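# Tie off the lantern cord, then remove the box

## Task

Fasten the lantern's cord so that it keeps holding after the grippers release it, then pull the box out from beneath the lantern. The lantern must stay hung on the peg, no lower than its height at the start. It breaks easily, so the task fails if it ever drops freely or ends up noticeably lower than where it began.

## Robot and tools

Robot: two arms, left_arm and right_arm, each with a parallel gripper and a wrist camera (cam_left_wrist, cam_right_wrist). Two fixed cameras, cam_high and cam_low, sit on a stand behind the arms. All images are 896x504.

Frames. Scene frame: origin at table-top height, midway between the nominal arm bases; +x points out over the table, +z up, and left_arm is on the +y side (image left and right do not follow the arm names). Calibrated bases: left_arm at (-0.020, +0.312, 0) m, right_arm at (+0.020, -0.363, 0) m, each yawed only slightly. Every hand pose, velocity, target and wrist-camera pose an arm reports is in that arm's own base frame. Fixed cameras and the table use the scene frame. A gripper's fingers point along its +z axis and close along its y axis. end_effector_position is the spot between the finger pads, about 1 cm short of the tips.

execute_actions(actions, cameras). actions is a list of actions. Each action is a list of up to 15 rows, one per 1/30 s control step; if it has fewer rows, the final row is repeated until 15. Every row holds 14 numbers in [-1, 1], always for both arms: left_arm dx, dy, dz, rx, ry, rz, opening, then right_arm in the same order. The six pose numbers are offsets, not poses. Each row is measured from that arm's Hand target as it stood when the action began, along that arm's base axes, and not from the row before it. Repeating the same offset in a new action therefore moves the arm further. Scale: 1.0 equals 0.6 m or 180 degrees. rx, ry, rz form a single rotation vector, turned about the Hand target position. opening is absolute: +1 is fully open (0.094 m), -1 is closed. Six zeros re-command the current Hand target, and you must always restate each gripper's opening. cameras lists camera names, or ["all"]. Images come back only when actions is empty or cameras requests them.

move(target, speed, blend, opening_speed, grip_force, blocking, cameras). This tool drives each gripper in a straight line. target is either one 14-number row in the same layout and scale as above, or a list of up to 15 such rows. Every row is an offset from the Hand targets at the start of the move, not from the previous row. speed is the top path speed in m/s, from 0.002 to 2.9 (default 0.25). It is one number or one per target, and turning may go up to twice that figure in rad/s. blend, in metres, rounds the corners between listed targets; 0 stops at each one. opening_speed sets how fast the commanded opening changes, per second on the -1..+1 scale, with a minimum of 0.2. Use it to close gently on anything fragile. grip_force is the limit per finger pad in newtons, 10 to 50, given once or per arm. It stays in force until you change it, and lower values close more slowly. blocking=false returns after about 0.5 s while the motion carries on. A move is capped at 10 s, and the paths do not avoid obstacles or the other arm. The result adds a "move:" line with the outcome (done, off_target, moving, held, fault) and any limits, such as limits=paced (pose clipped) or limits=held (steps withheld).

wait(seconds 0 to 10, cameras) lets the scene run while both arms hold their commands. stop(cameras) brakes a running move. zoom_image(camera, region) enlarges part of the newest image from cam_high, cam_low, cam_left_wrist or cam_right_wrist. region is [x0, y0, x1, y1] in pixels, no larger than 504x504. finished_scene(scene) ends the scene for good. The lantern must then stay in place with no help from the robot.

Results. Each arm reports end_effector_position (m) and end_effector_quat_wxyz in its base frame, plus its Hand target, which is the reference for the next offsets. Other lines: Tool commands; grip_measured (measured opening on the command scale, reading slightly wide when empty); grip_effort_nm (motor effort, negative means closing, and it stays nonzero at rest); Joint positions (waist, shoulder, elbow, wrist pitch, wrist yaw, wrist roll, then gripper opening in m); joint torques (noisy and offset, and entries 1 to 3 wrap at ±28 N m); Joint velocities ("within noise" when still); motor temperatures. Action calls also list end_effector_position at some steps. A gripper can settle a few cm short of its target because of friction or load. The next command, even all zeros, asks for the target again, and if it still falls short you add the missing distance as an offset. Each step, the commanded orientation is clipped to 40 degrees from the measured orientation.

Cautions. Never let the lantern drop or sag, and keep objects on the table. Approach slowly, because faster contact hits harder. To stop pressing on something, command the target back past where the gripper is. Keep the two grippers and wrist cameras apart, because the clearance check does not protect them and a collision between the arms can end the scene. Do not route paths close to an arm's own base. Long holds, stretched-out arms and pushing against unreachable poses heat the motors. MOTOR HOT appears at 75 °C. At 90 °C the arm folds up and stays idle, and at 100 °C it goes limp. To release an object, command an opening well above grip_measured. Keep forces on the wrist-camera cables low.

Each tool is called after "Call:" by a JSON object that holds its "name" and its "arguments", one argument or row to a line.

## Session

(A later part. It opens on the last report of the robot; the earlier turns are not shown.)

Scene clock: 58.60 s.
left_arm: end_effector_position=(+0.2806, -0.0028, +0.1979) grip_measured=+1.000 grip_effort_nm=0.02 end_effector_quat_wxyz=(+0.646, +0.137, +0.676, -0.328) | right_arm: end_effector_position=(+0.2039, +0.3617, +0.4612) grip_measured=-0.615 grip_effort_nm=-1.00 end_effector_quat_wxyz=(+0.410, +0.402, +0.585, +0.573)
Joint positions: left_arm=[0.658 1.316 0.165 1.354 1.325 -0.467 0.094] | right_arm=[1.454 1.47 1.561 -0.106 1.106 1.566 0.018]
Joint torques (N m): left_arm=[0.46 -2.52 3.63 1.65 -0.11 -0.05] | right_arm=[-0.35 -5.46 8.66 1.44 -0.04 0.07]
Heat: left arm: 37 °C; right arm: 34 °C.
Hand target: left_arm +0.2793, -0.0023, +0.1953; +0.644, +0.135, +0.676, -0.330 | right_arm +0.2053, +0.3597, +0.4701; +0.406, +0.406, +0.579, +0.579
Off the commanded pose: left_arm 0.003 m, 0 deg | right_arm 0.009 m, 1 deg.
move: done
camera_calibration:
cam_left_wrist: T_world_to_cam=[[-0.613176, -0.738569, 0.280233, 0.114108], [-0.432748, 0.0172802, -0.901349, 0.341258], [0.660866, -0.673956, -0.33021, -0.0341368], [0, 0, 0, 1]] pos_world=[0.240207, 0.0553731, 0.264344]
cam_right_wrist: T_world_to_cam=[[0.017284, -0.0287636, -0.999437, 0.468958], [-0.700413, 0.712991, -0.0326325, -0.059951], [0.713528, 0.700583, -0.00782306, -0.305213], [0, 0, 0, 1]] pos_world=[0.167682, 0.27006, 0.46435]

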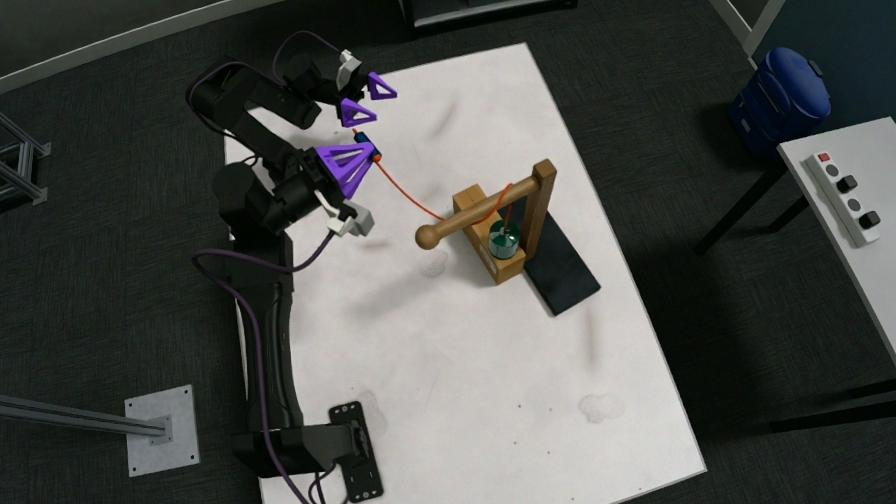

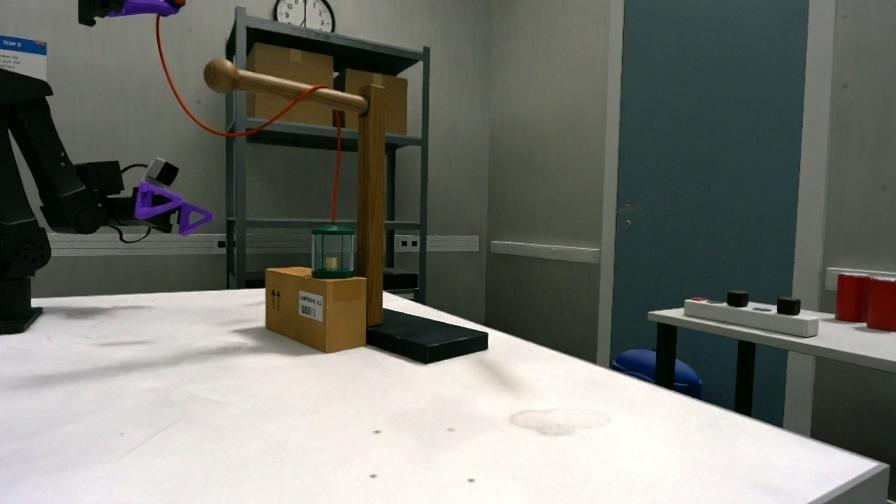

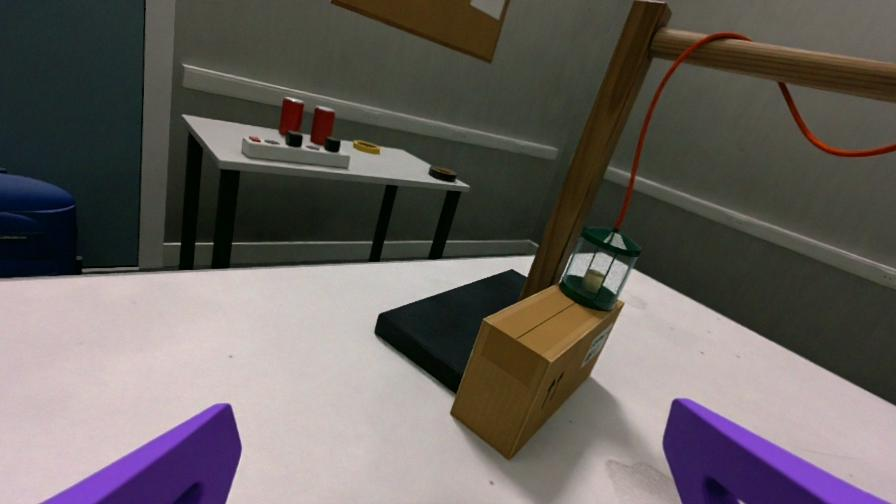

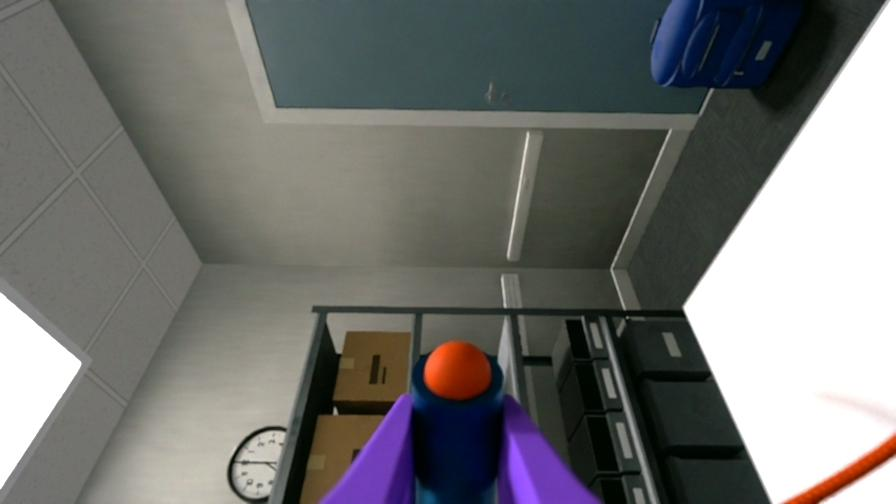

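Call:
{"name": "move", "arguments": {
  "target": [
    [0,0,0,0,0,0,1,0.175,-0.2,0.02,0,0,0,-0.85],
    [0,0,0,0,0,0,1,0.225,-0.4,-0.01,0,0,0,-0.85],
    [0,0,0,0,0,0,1,0.275,-0.6,-0.18,0,0,0,-0.85]
  ],
  "cameras": ["all"],
  "blend": 0.03
}}

Scene clock: 62.50 s.
left_arm: end_effector_position=(+0.2806, -0.0028, +0.1979) grip_measured=+1.000 grip_effort_nm=0.02 end_effector_quat_wxyz=(+0.646, +0.137, +0.676, -0.328) | right_arm: end_effector_position=(+0.3701, +0.0004, +0.3614) grip_measured=-0.615 grip_effort_nm=-1.00 end_effector_quat_wxyz=(+0.403, +0.411, +0.580, +0.577)
Joint positions: left_arm=[0.658 1.316 0.165 1.354 1.325 -0.467 0.094] | right_arm=[-0.298 1.044 0.873 0.157 -0.642 1.57 0.018]
Joint torques (N m): left_arm=[0.5 -2.51 3.66 1.66 -0.11 -0.06] | right_arm=[-0.36 -2.24 6.43 1.94 -0.11 0.03]
Heat: left arm: 37 °C; right arm: 34 °C.
Hand target: left_arm +0.2793, -0.0023, +0.1953; +0.644, +0.135, +0.676, -0.330 | right_arm +0.3703, -0.0004, +0.3621; +0.406, +0.406, +0.579, +0.579
Off the commanded pose: left_arm 0.003 m, 0 deg | right_arm 0.001 m, 1 deg.
move: done
camera_calibration:
cam_left_wrist: T_world_to_cam=[[-0.613176, -0.738569, 0.280233, 0.114108], [-0.432748, 0.0172802, -0.901349, 0.341258], [0.660866, -0.673956, -0.33021, -0.0341368], [0, 0, 0, 1]] pos_world=[0.240207, 0.0553731, 0.264344]
cam_right_wrist: T_world_to_cam=[[0.00437343, -0.0065101, -0.999969, 0.360983], [-0.697845, 0.716207, -0.00771479, 0.300854], [0.716235, 0.697857, -0.00141076, -0.174811], [0, 0, 0, 1]] pos_world=[0.333576, -0.0911309, 0.363046]

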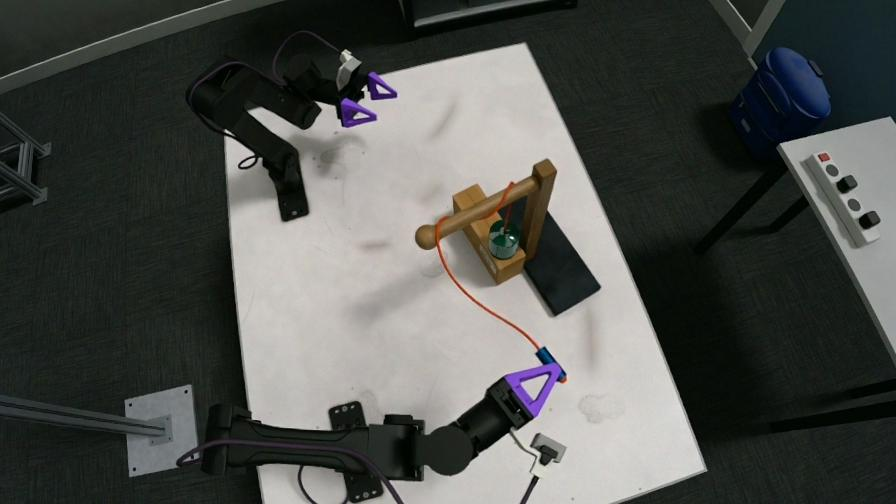

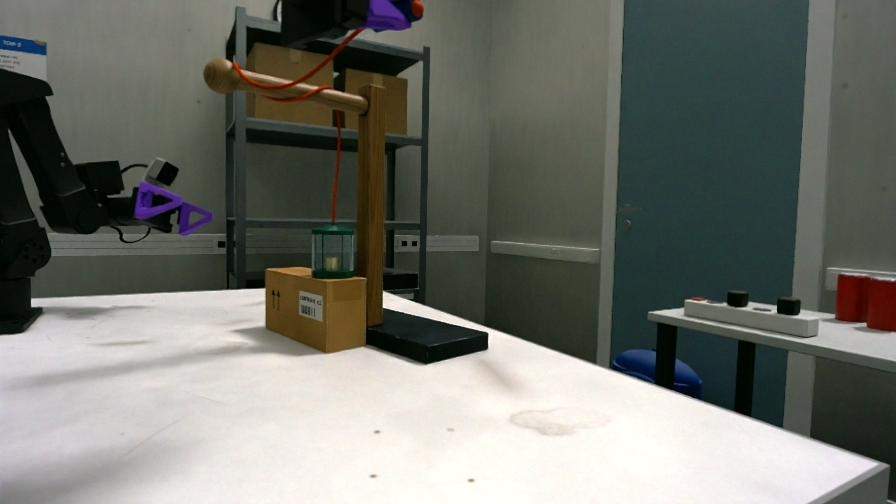

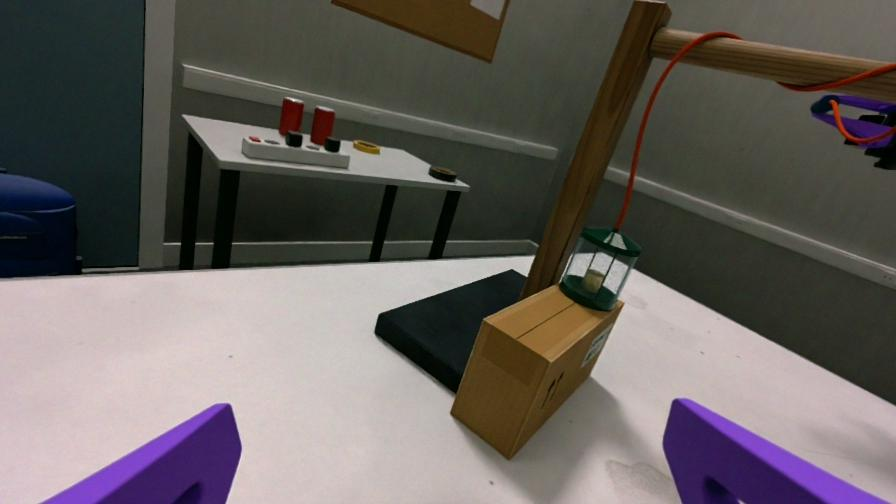

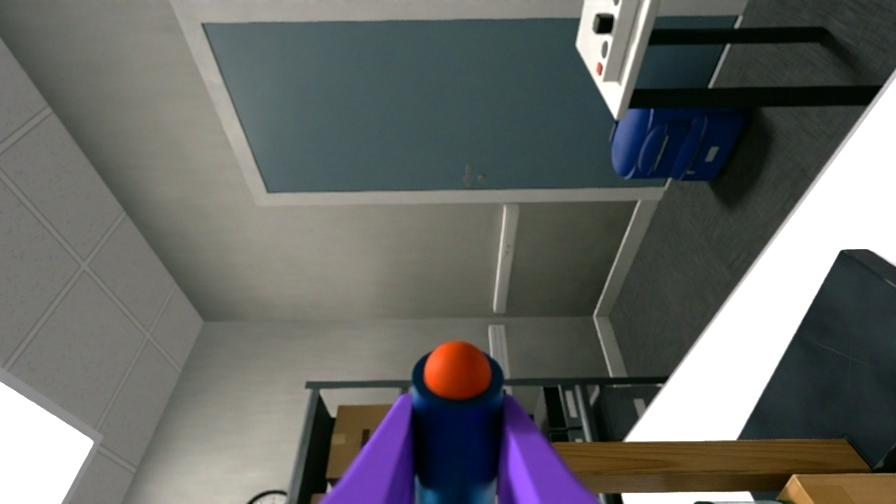

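Call:
{"name": "move", "arguments": {
  "target": [0,0,0,0,0,0,1,0.1,-0.06,-0.05,0,0,0,-0.85],
  "cameras": ["cam_high","cam_low","cam_left_wrist"],
  "speed": 0.12
}}

Scene clock: 64.80 s.
left_arm: end_effector_position=(+0.2806, -0.0028, +0.1979) grip_measured=+1.000 grip_effort_nm=0.02 end_effector_quat_wxyz=(+0.646, +0.137, +0.676, -0.328) | right_arm: end_effector_position=(+0.4278, -0.0341, +0.3151) grip_measured=-0.615 grip_effort_nm=-1.00 end_effector_quat_wxyz=(+0.390, +0.423, +0.583, +0.574)
Joint positions: left_arm=[0.658 1.316 0.165 1.354 1.325 -0.467 0.094] | right_arm=[-0.357 1.332 0.893 0.39 -0.702 1.57 0.018]
Joint torques (N m): left_arm=[0.49 -2.48 3.69 1.66 -0.1 -0.05] | right_arm=[-0.4 -4.52 9.35 1.92 -0.12 0]
Heat: left arm: 37 °C; right arm: 34 °C.
Hand target: left_arm +0.2793, -0.0023, +0.1953; +0.644, +0.135, +0.676, -0.330 | right_arm +0.4303, -0.0363, +0.3321; +0.406, +0.406, +0.579, +0.579
Off the commanded pose: left_arm 0.003 m, 0 deg | right_arm 0.017 m, 3 deg.
move: off_target (right_arm)
camera_calibration:
cam_left_wrist: T_world_to_cam=[[-0.613176, -0.738569, 0.280233, 0.114108], [-0.432748, 0.0172802, -0.901349, 0.341258], [0.660866, -0.673956, -0.33021, -0.0341368], [0, 0, 0, 1]] pos_world=[0.240207, 0.0553731, 0.264344]
Images, in order (width x height): cam_high 896x504, cam_low 896x504, cam_left_wrist 896x504.

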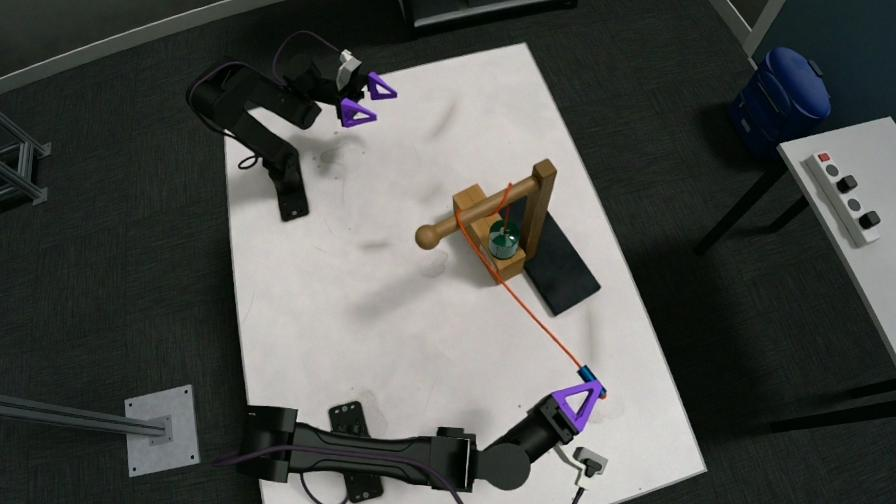

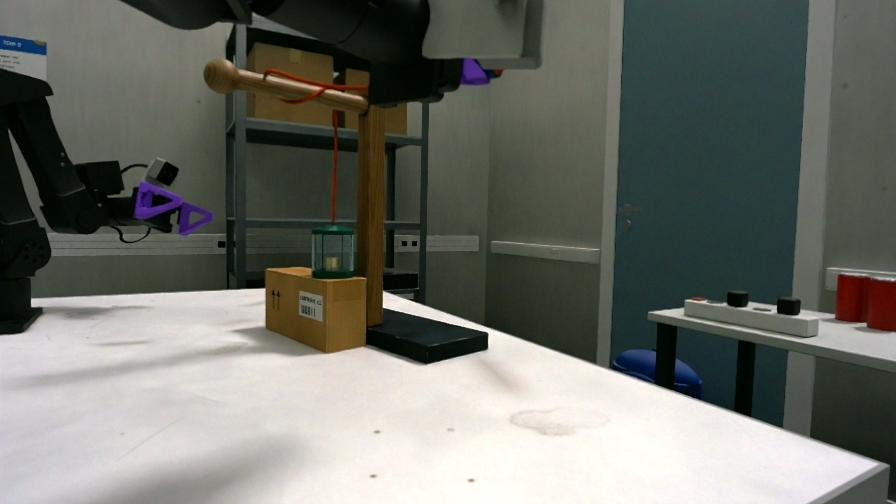

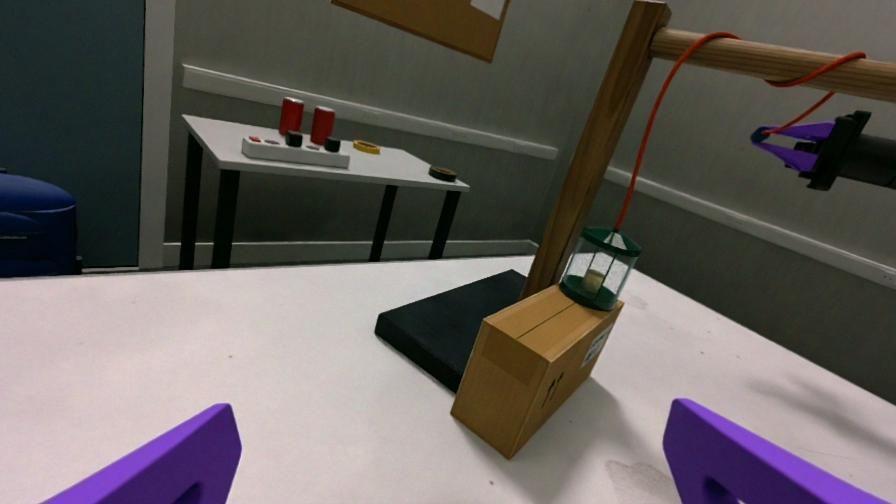

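Call:
{"name": "move", "arguments": {
  "target": [
    [0,0,0,0,0,0,1,-0.217,0.144,-0.103,0,0,0,-0.85],
    [0,0,0,0,0,0,1,-0.359,0.277,-0.22,0,0,0,-0.85],
    [0,0,0,0,0,0,1,-0.375,0.477,-0.254,0,0,0,-0.85]
  ],
  "cameras": ["all"],
  "blend": 0.03,
  "speed": 0.28
}}

Scene clock: 69.73 s.
left_arm: end_effector_position=(+0.2806, -0.0028, +0.1979) grip_measured=+1.000 grip_effort_nm=0.02 end_effector_quat_wxyz=(+0.646, +0.137, +0.676, -0.328) | right_arm: end_effector_position=(+0.2044, +0.2495, +0.1713) grip_measured=-0.615 grip_effort_nm=-1.00 end_effector_quat_wxyz=(+0.405, +0.400, +0.595, +0.568)
Joint positions: left_arm=[0.658 1.316 0.165 1.354 1.325 -0.467 0.094] | right_arm=[1.377 1.34 0.214 1.072 1.017 1.59 0.018]
Joint torques (N m): left_arm=[0.51 -2.51 3.67 1.66 -0.11 -0.05] | right_arm=[0.17 -2.41 5.76 2.02 0.19 -0.14]
Heat: left arm: 37 °C; right arm: 35 °C.
Hand target: left_arm +0.2793, -0.0023, +0.1953; +0.644, +0.135, +0.676, -0.330 | right_arm +0.2053, +0.2499, +0.1799; +0.406, +0.406, +0.579, +0.579
Off the commanded pose: left_arm 0.003 m, 0 deg | right_arm 0.009 m, 2 deg.
move: done
camera_calibration:
cam_left_wrist: T_world_to_cam=[[-0.613176, -0.738569, 0.280233, 0.114108], [-0.432748, 0.0172802, -0.901349, 0.341258], [0.660866, -0.673956, -0.33021, -0.0341368], [0, 0, 0, 1]] pos_world=[0.240207, 0.0553731, 0.264344]
cam_right_wrist: T_world_to_cam=[[0.000110678, -0.0444341, -0.999012, 0.183377], [-0.709029, 0.70448, -0.0314124, 0.0146563], [0.70518, 0.708332, -0.0314271, -0.225352], [0, 0, 0, 1]] pos_world=[0.169285, 0.157447, 0.176574]

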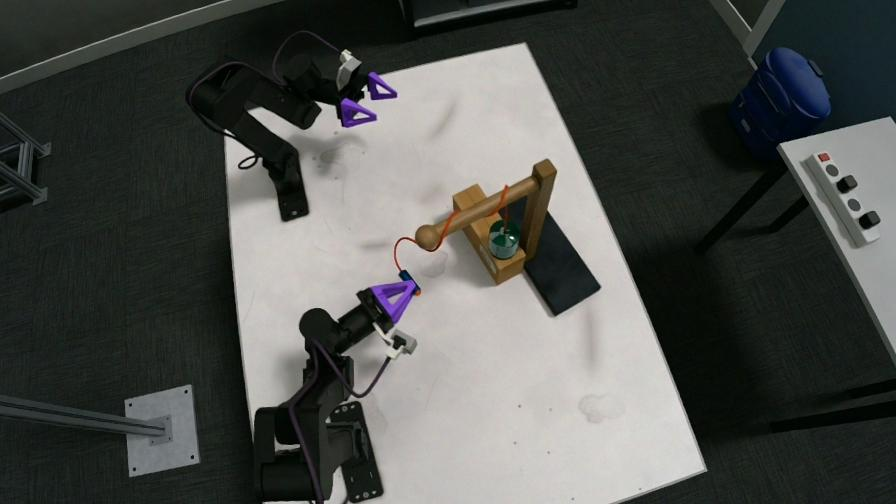

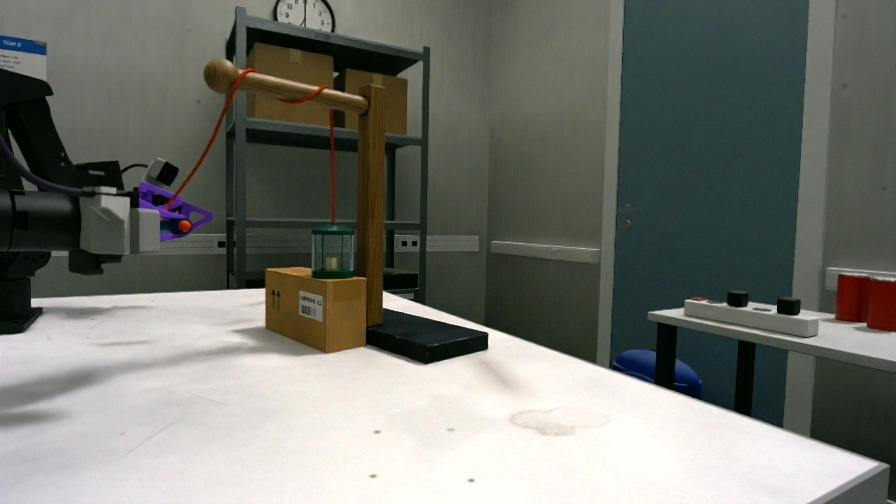

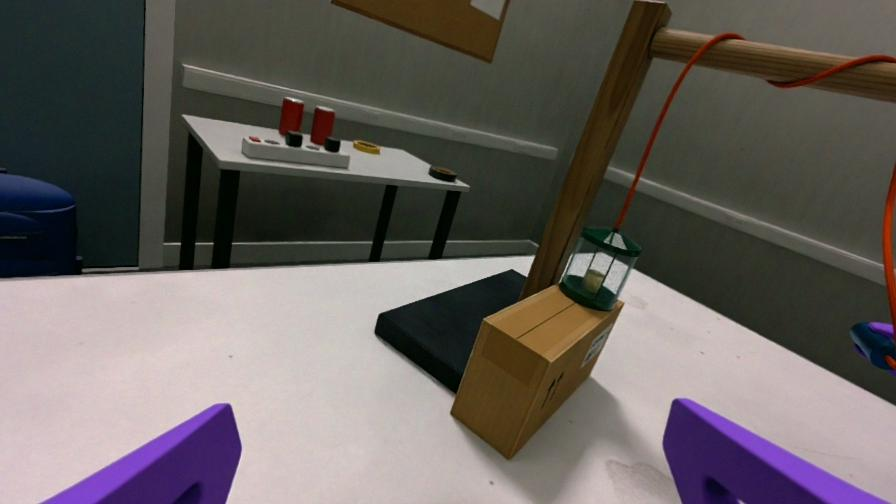

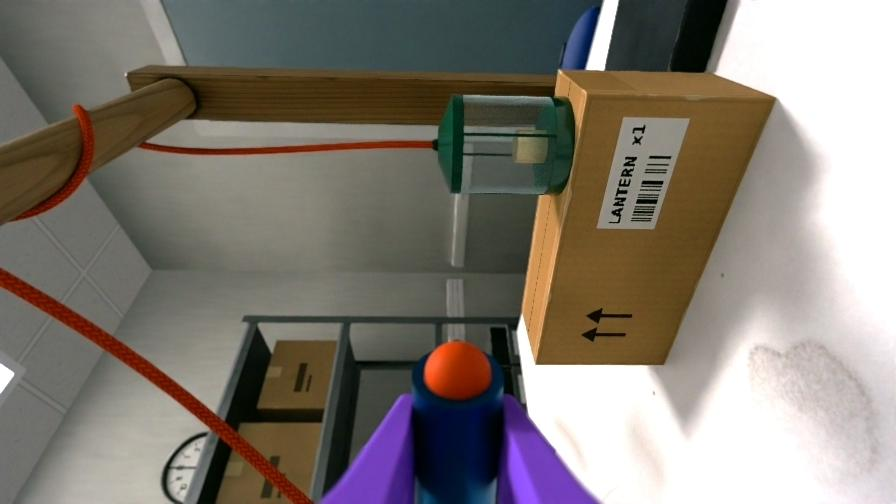

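Call:
{"name": "move", "arguments": {
  "target": [
    [0,0,0,0,0,0,1,-0.009,0.2,0.134,0,0,0,-0.85],
    [0,0,0,0,0,0,1,0,0.233,0.334,0,0,0,-0.85],
    [0,0,0,0,0,0,1,0.05,0.183,0.5,0,0,0,-0.85]
  ],
  "cameras": ["cam_high","cam_low"],
  "blend": 0.03
}}

Call:
{"name": "move", "arguments": {
  "target": [
    [0,0,0,0,0,0,1,0.158,-0.2,0.01,0,0,0,-0.85],
    [0,0,0,0,0,0,1,0.225,-0.4,-0.03,0,0,0,-0.85]
  ],
  "cameras": ["all"],
  "blend": 0.03
}}

Scene clock: 74.57 s.
left_arm: end_effector_position=(+0.2806, -0.0028, +0.1979) grip_measured=+1.000 grip_effort_nm=0.02 end_effector_quat_wxyz=(+0.646, +0.137, +0.676, -0.328) | right_arm: end_effector_position=(+0.2350, +0.3622, +0.4697) grip_measured=-0.615 grip_effort_nm=-1.00 end_effector_quat_wxyz=(+0.410, +0.403, +0.585, +0.572)
Joint positions: left_arm=[0.658 1.316 0.165 1.354 1.325 -0.467 0.094] | right_arm=[1.354 1.504 1.632 -0.146 1.008 1.566 0.018]
Joint torques (N m): left_arm=[0.53 -2.52 3.67 1.65 -0.12 -0.05] | right_arm=[-0.2 -5.83 8.65 1.51 -0.04 0.05]
Heat: left arm: 37 °C; right arm: 35 °C.
Hand target: left_arm +0.2793, -0.0023, +0.1953; +0.644, +0.135, +0.676, -0.330 | right_arm +0.2353, +0.3598, +0.4797; +0.406, +0.406, +0.579, +0.579
Off the commanded pose: left_arm 0.003 m, 0 deg | right_arm 0.010 m, 1 deg.
move: done
Images, in order (width x height): cam_high 896x504, cam_low 896x504.

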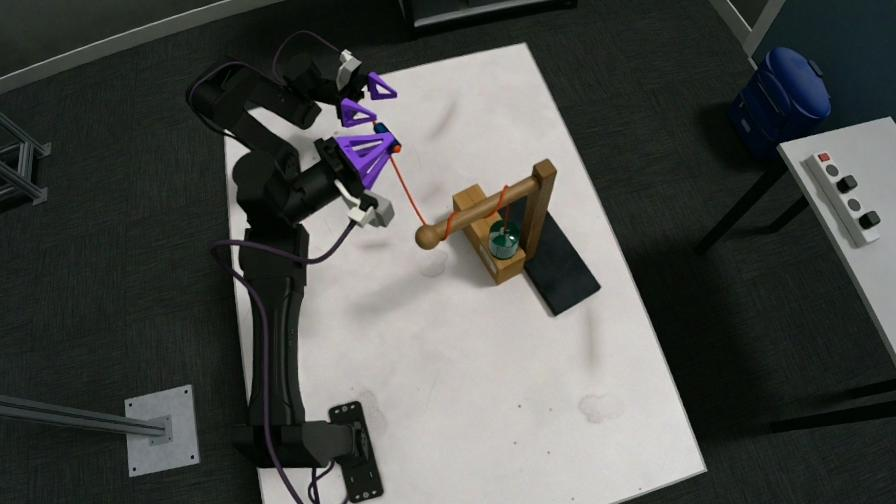

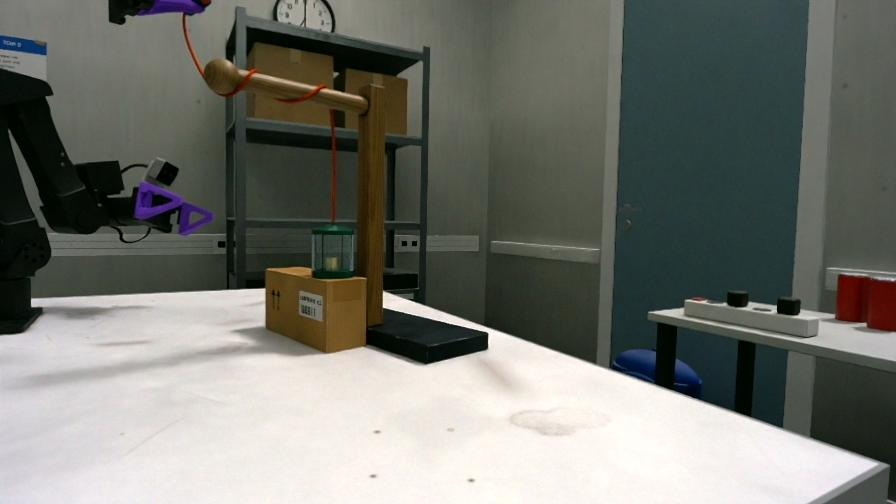

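Scene clock: 76.67 s.
left_arm: end_effector_position=(+0.2806, -0.0028, +0.1979) grip_measured=+1.000 grip_effort_nm=0.02 end_effector_quat_wxyz=(+0.646, +0.137, +0.676, -0.328) | right_arm: end_effector_position=(+0.3743, +0.1228, +0.4548) grip_measured=-0.615 grip_effort_nm=-1.00 end_effector_quat_wxyz=(+0.400, +0.412, +0.587, +0.571)
Joint positions: left_arm=[0.658 1.316 0.165 1.354 1.325 -0.467 0.094] | right_arm=[0.286 1.153 1.329 -0.205 -0.061 1.571 0.018]
Joint torques (N m): left_arm=[0.47 -2.45 3.66 1.66 -0.1 -0.06] | right_arm=[-0.55 -4.14 5.87 2.05 -0.09 0]
Heat: left arm: 37 °C; right arm: 35 °C.
Hand target: left_arm +0.2793, -0.0023, +0.1953; +0.644, +0.135, +0.676, -0.330 | right_arm +0.3703, +0.1198, +0.4617; +0.406, +0.406, +0.579, +0.579
Off the commanded pose: left_arm 0.003 m, 0 deg | right_arm 0.009 m, 2 deg.
move: done
camera_calibration:
cam_left_wrist: T_world_to_cam=[[-0.613176, -0.738569, 0.280233, 0.114108], [-0.432748, 0.0172802, -0.901349, 0.341258], [0.660866, -0.673956, -0.33021, -0.0341368], [0, 0, 0, 1]] pos_world=[0.240207, 0.0553731, 0.264344]
cam_right_wrist: T_world_to_cam=[[-0.0103066, -0.0175082, -0.999794, 0.461899], [-0.700497, 0.713635, -0.00527583, 0.217069], [0.71358, 0.700298, -0.0196196, -0.254012], [0, 0, 0, 1]] pos_world=[0.338075, 0.0310635, 0.457965]

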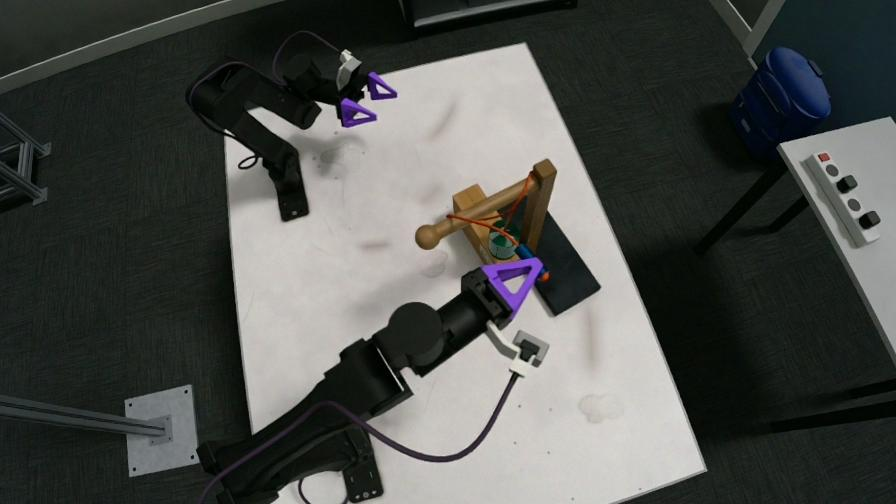

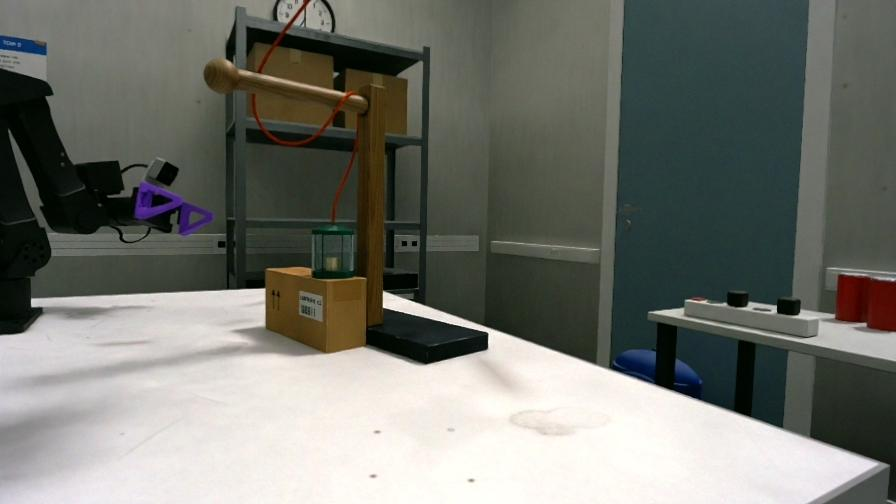

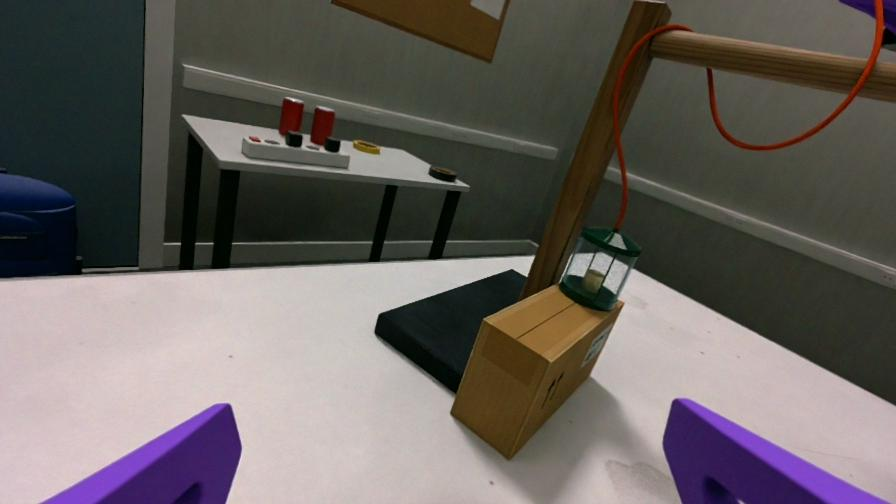

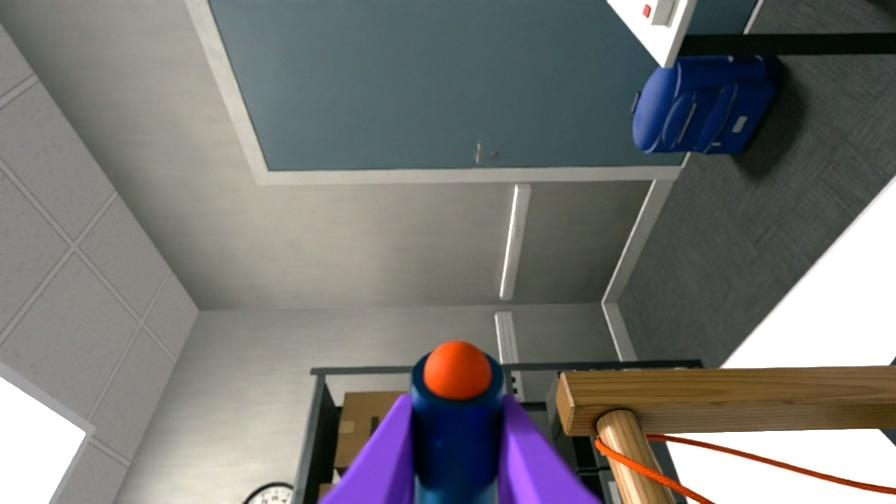

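Call:
{"name": "move", "arguments": {
  "target": [
    [0,0,0,0,0,0,1,0.1,-0.15,-0.15,0,0,0,-0.85],
    [0,0,0,0,0,0,1,0.12,-0.26,-0.217,0,0,0,-0.85]
  ],
  "cameras": ["all"],
  "blend": 0.03,
  "speed": [0.2,0.1]
}}

Scene clock: 83.60 s.
left_arm: end_effector_position=(+0.2806, -0.0028, +0.1979) grip_measured=+1.000 grip_effort_nm=0.02 end_effector_quat_wxyz=(+0.646, +0.137, +0.676, -0.328) | right_arm: end_effector_position=(+0.4422, -0.0360, +0.3326) grip_measured=-0.615 grip_effort_nm=-1.00 end_effector_quat_wxyz=(+0.404, +0.411, +0.579, +0.577)
Joint positions: left_arm=[0.658 1.316 0.165 1.354 1.325 -0.467 0.094] | right_arm=[-0.344 1.38 0.969 0.401 -0.687 1.571 0.018]
Joint torques (N m): left_arm=[0.54 -2.47 3.67 1.66 -0.12 -0.04] | right_arm=[-0.18 -4.9 6.32 1.93 -0.09 -0.01]
Heat: left arm: 37 °C; right arm: 35 °C.
Hand target: left_arm +0.2793, -0.0023, +0.1953; +0.644, +0.135, +0.676, -0.330 | right_arm +0.4424, -0.0363, +0.3314; +0.406, +0.406, +0.579, +0.579
Off the commanded pose: left_arm 0.003 m, 0 deg | right_arm 0.001 m, 1 deg.
move: done
camera_calibration:
cam_left_wrist: T_world_to_cam=[[-0.613176, -0.738569, 0.280233, 0.114108], [-0.432748, 0.0172802, -0.901349, 0.341258], [0.660866, -0.673956, -0.33021, -0.0341368], [0, 0, 0, 1]] pos_world=[0.240207, 0.0553731, 0.264344]
cam_right_wrist: T_world_to_cam=[[0.00740929, -0.00605493, -0.999954, 0.330252], [-0.696755, 0.717246, -0.00950577, 0.377091], [0.717271, 0.696794, 0.00109548, -0.20241], [0, 0, 0, 1]] pos_world=[0.405476, -0.12743, 0.334043]

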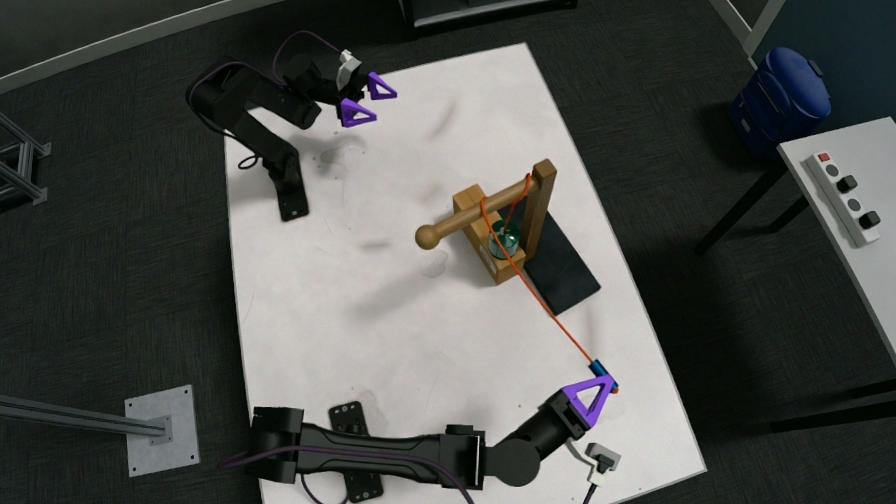

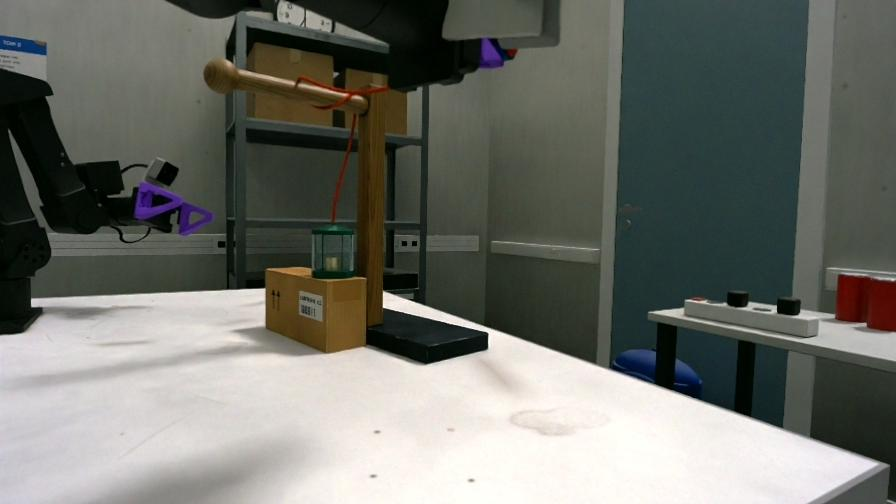

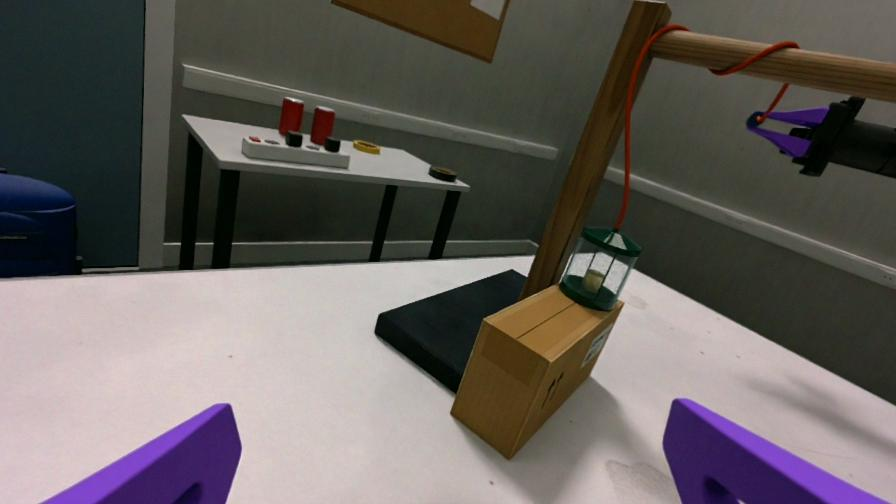

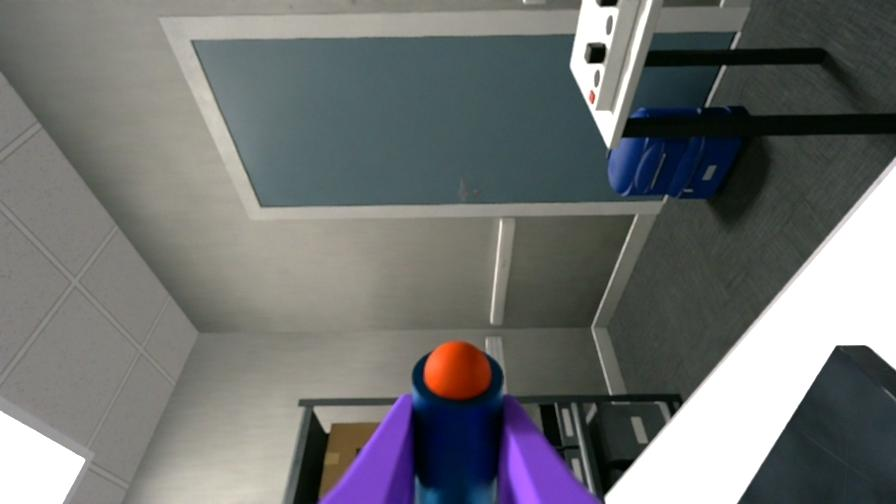

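Call:
{"name": "move", "arguments": {
  "target": [0,0,0,0,0,0,1,0.01,-0.055,-0.02,0,0,0,-0.85],
  "cameras": ["cam_high","cam_low","cam_left_wrist"],
  "speed": 0.06
}}

Scene clock: 86.07 s.
left_arm: end_effector_position=(+0.2806, -0.0028, +0.1979) grip_measured=+1.000 grip_effort_nm=0.02 end_effector_quat_wxyz=(+0.646, +0.137, +0.676, -0.328) | right_arm: end_effector_position=(+0.4468, -0.0666, +0.3130) grip_measured=-0.615 grip_effort_nm=-1.00 end_effector_quat_wxyz=(+0.397, +0.416, +0.580, +0.577)
Joint positions: left_arm=[0.658 1.316 0.165 1.354 1.325 -0.467 0.094] | right_arm=[-0.435 1.459 0.969 0.463 -0.782 1.571 0.018]
Joint torques (N m): left_arm=[0.49 -2.52 3.66 1.66 -0.11 -0.05] | right_arm=[-0.4 -5.37 7.68 1.87 -0.09 0]
Heat: left arm: 37 °C; right arm: 35 °C.
Hand target: left_arm +0.2793, -0.0023, +0.1953; +0.644, +0.135, +0.676, -0.330 | right_arm +0.4483, -0.0693, +0.3194; +0.406, +0.406, +0.579, +0.579
Off the commanded pose: left_arm 0.003 m, 0 deg | right_arm 0.007 m, 2 deg.
move: done
camera_calibration:
cam_left_wrist: T_world_to_cam=[[-0.613176, -0.738569, 0.280233, 0.114108], [-0.432748, 0.0172802, -0.901349, 0.341258], [0.660866, -0.673956, -0.33021, -0.0341368], [0, 0, 0, 1]] pos_world=[0.240207, 0.0553731, 0.264344]
Images, in order (width x height): cam_high 896x504, cam_low 896x504, cam_left_wrist 896x504.

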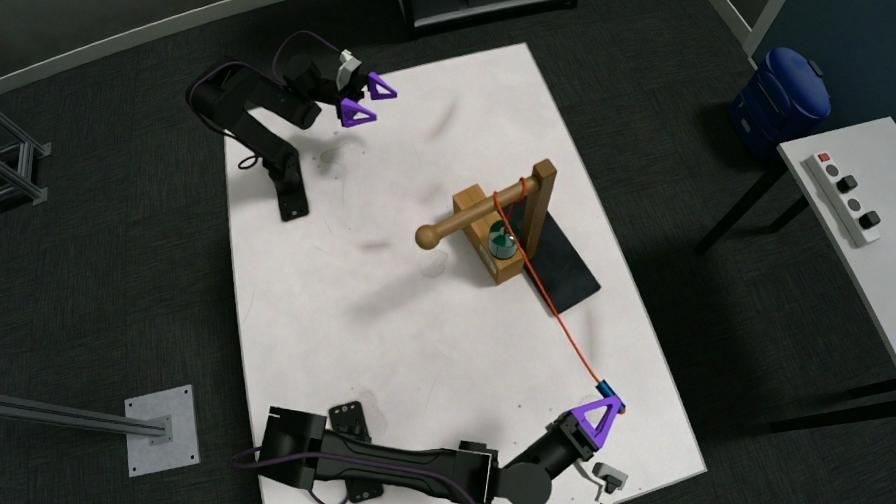

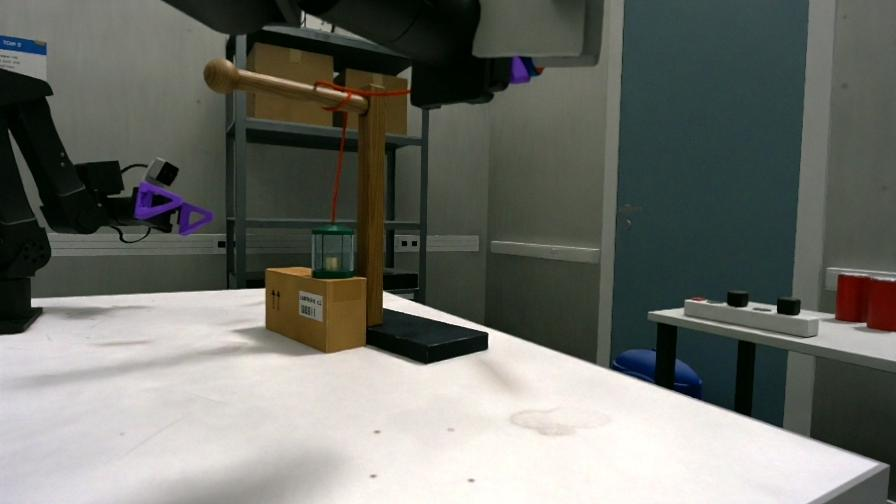

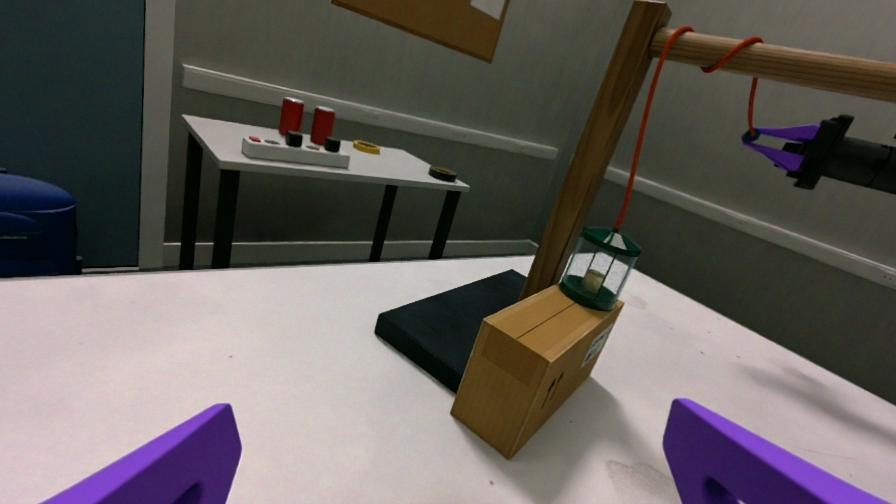

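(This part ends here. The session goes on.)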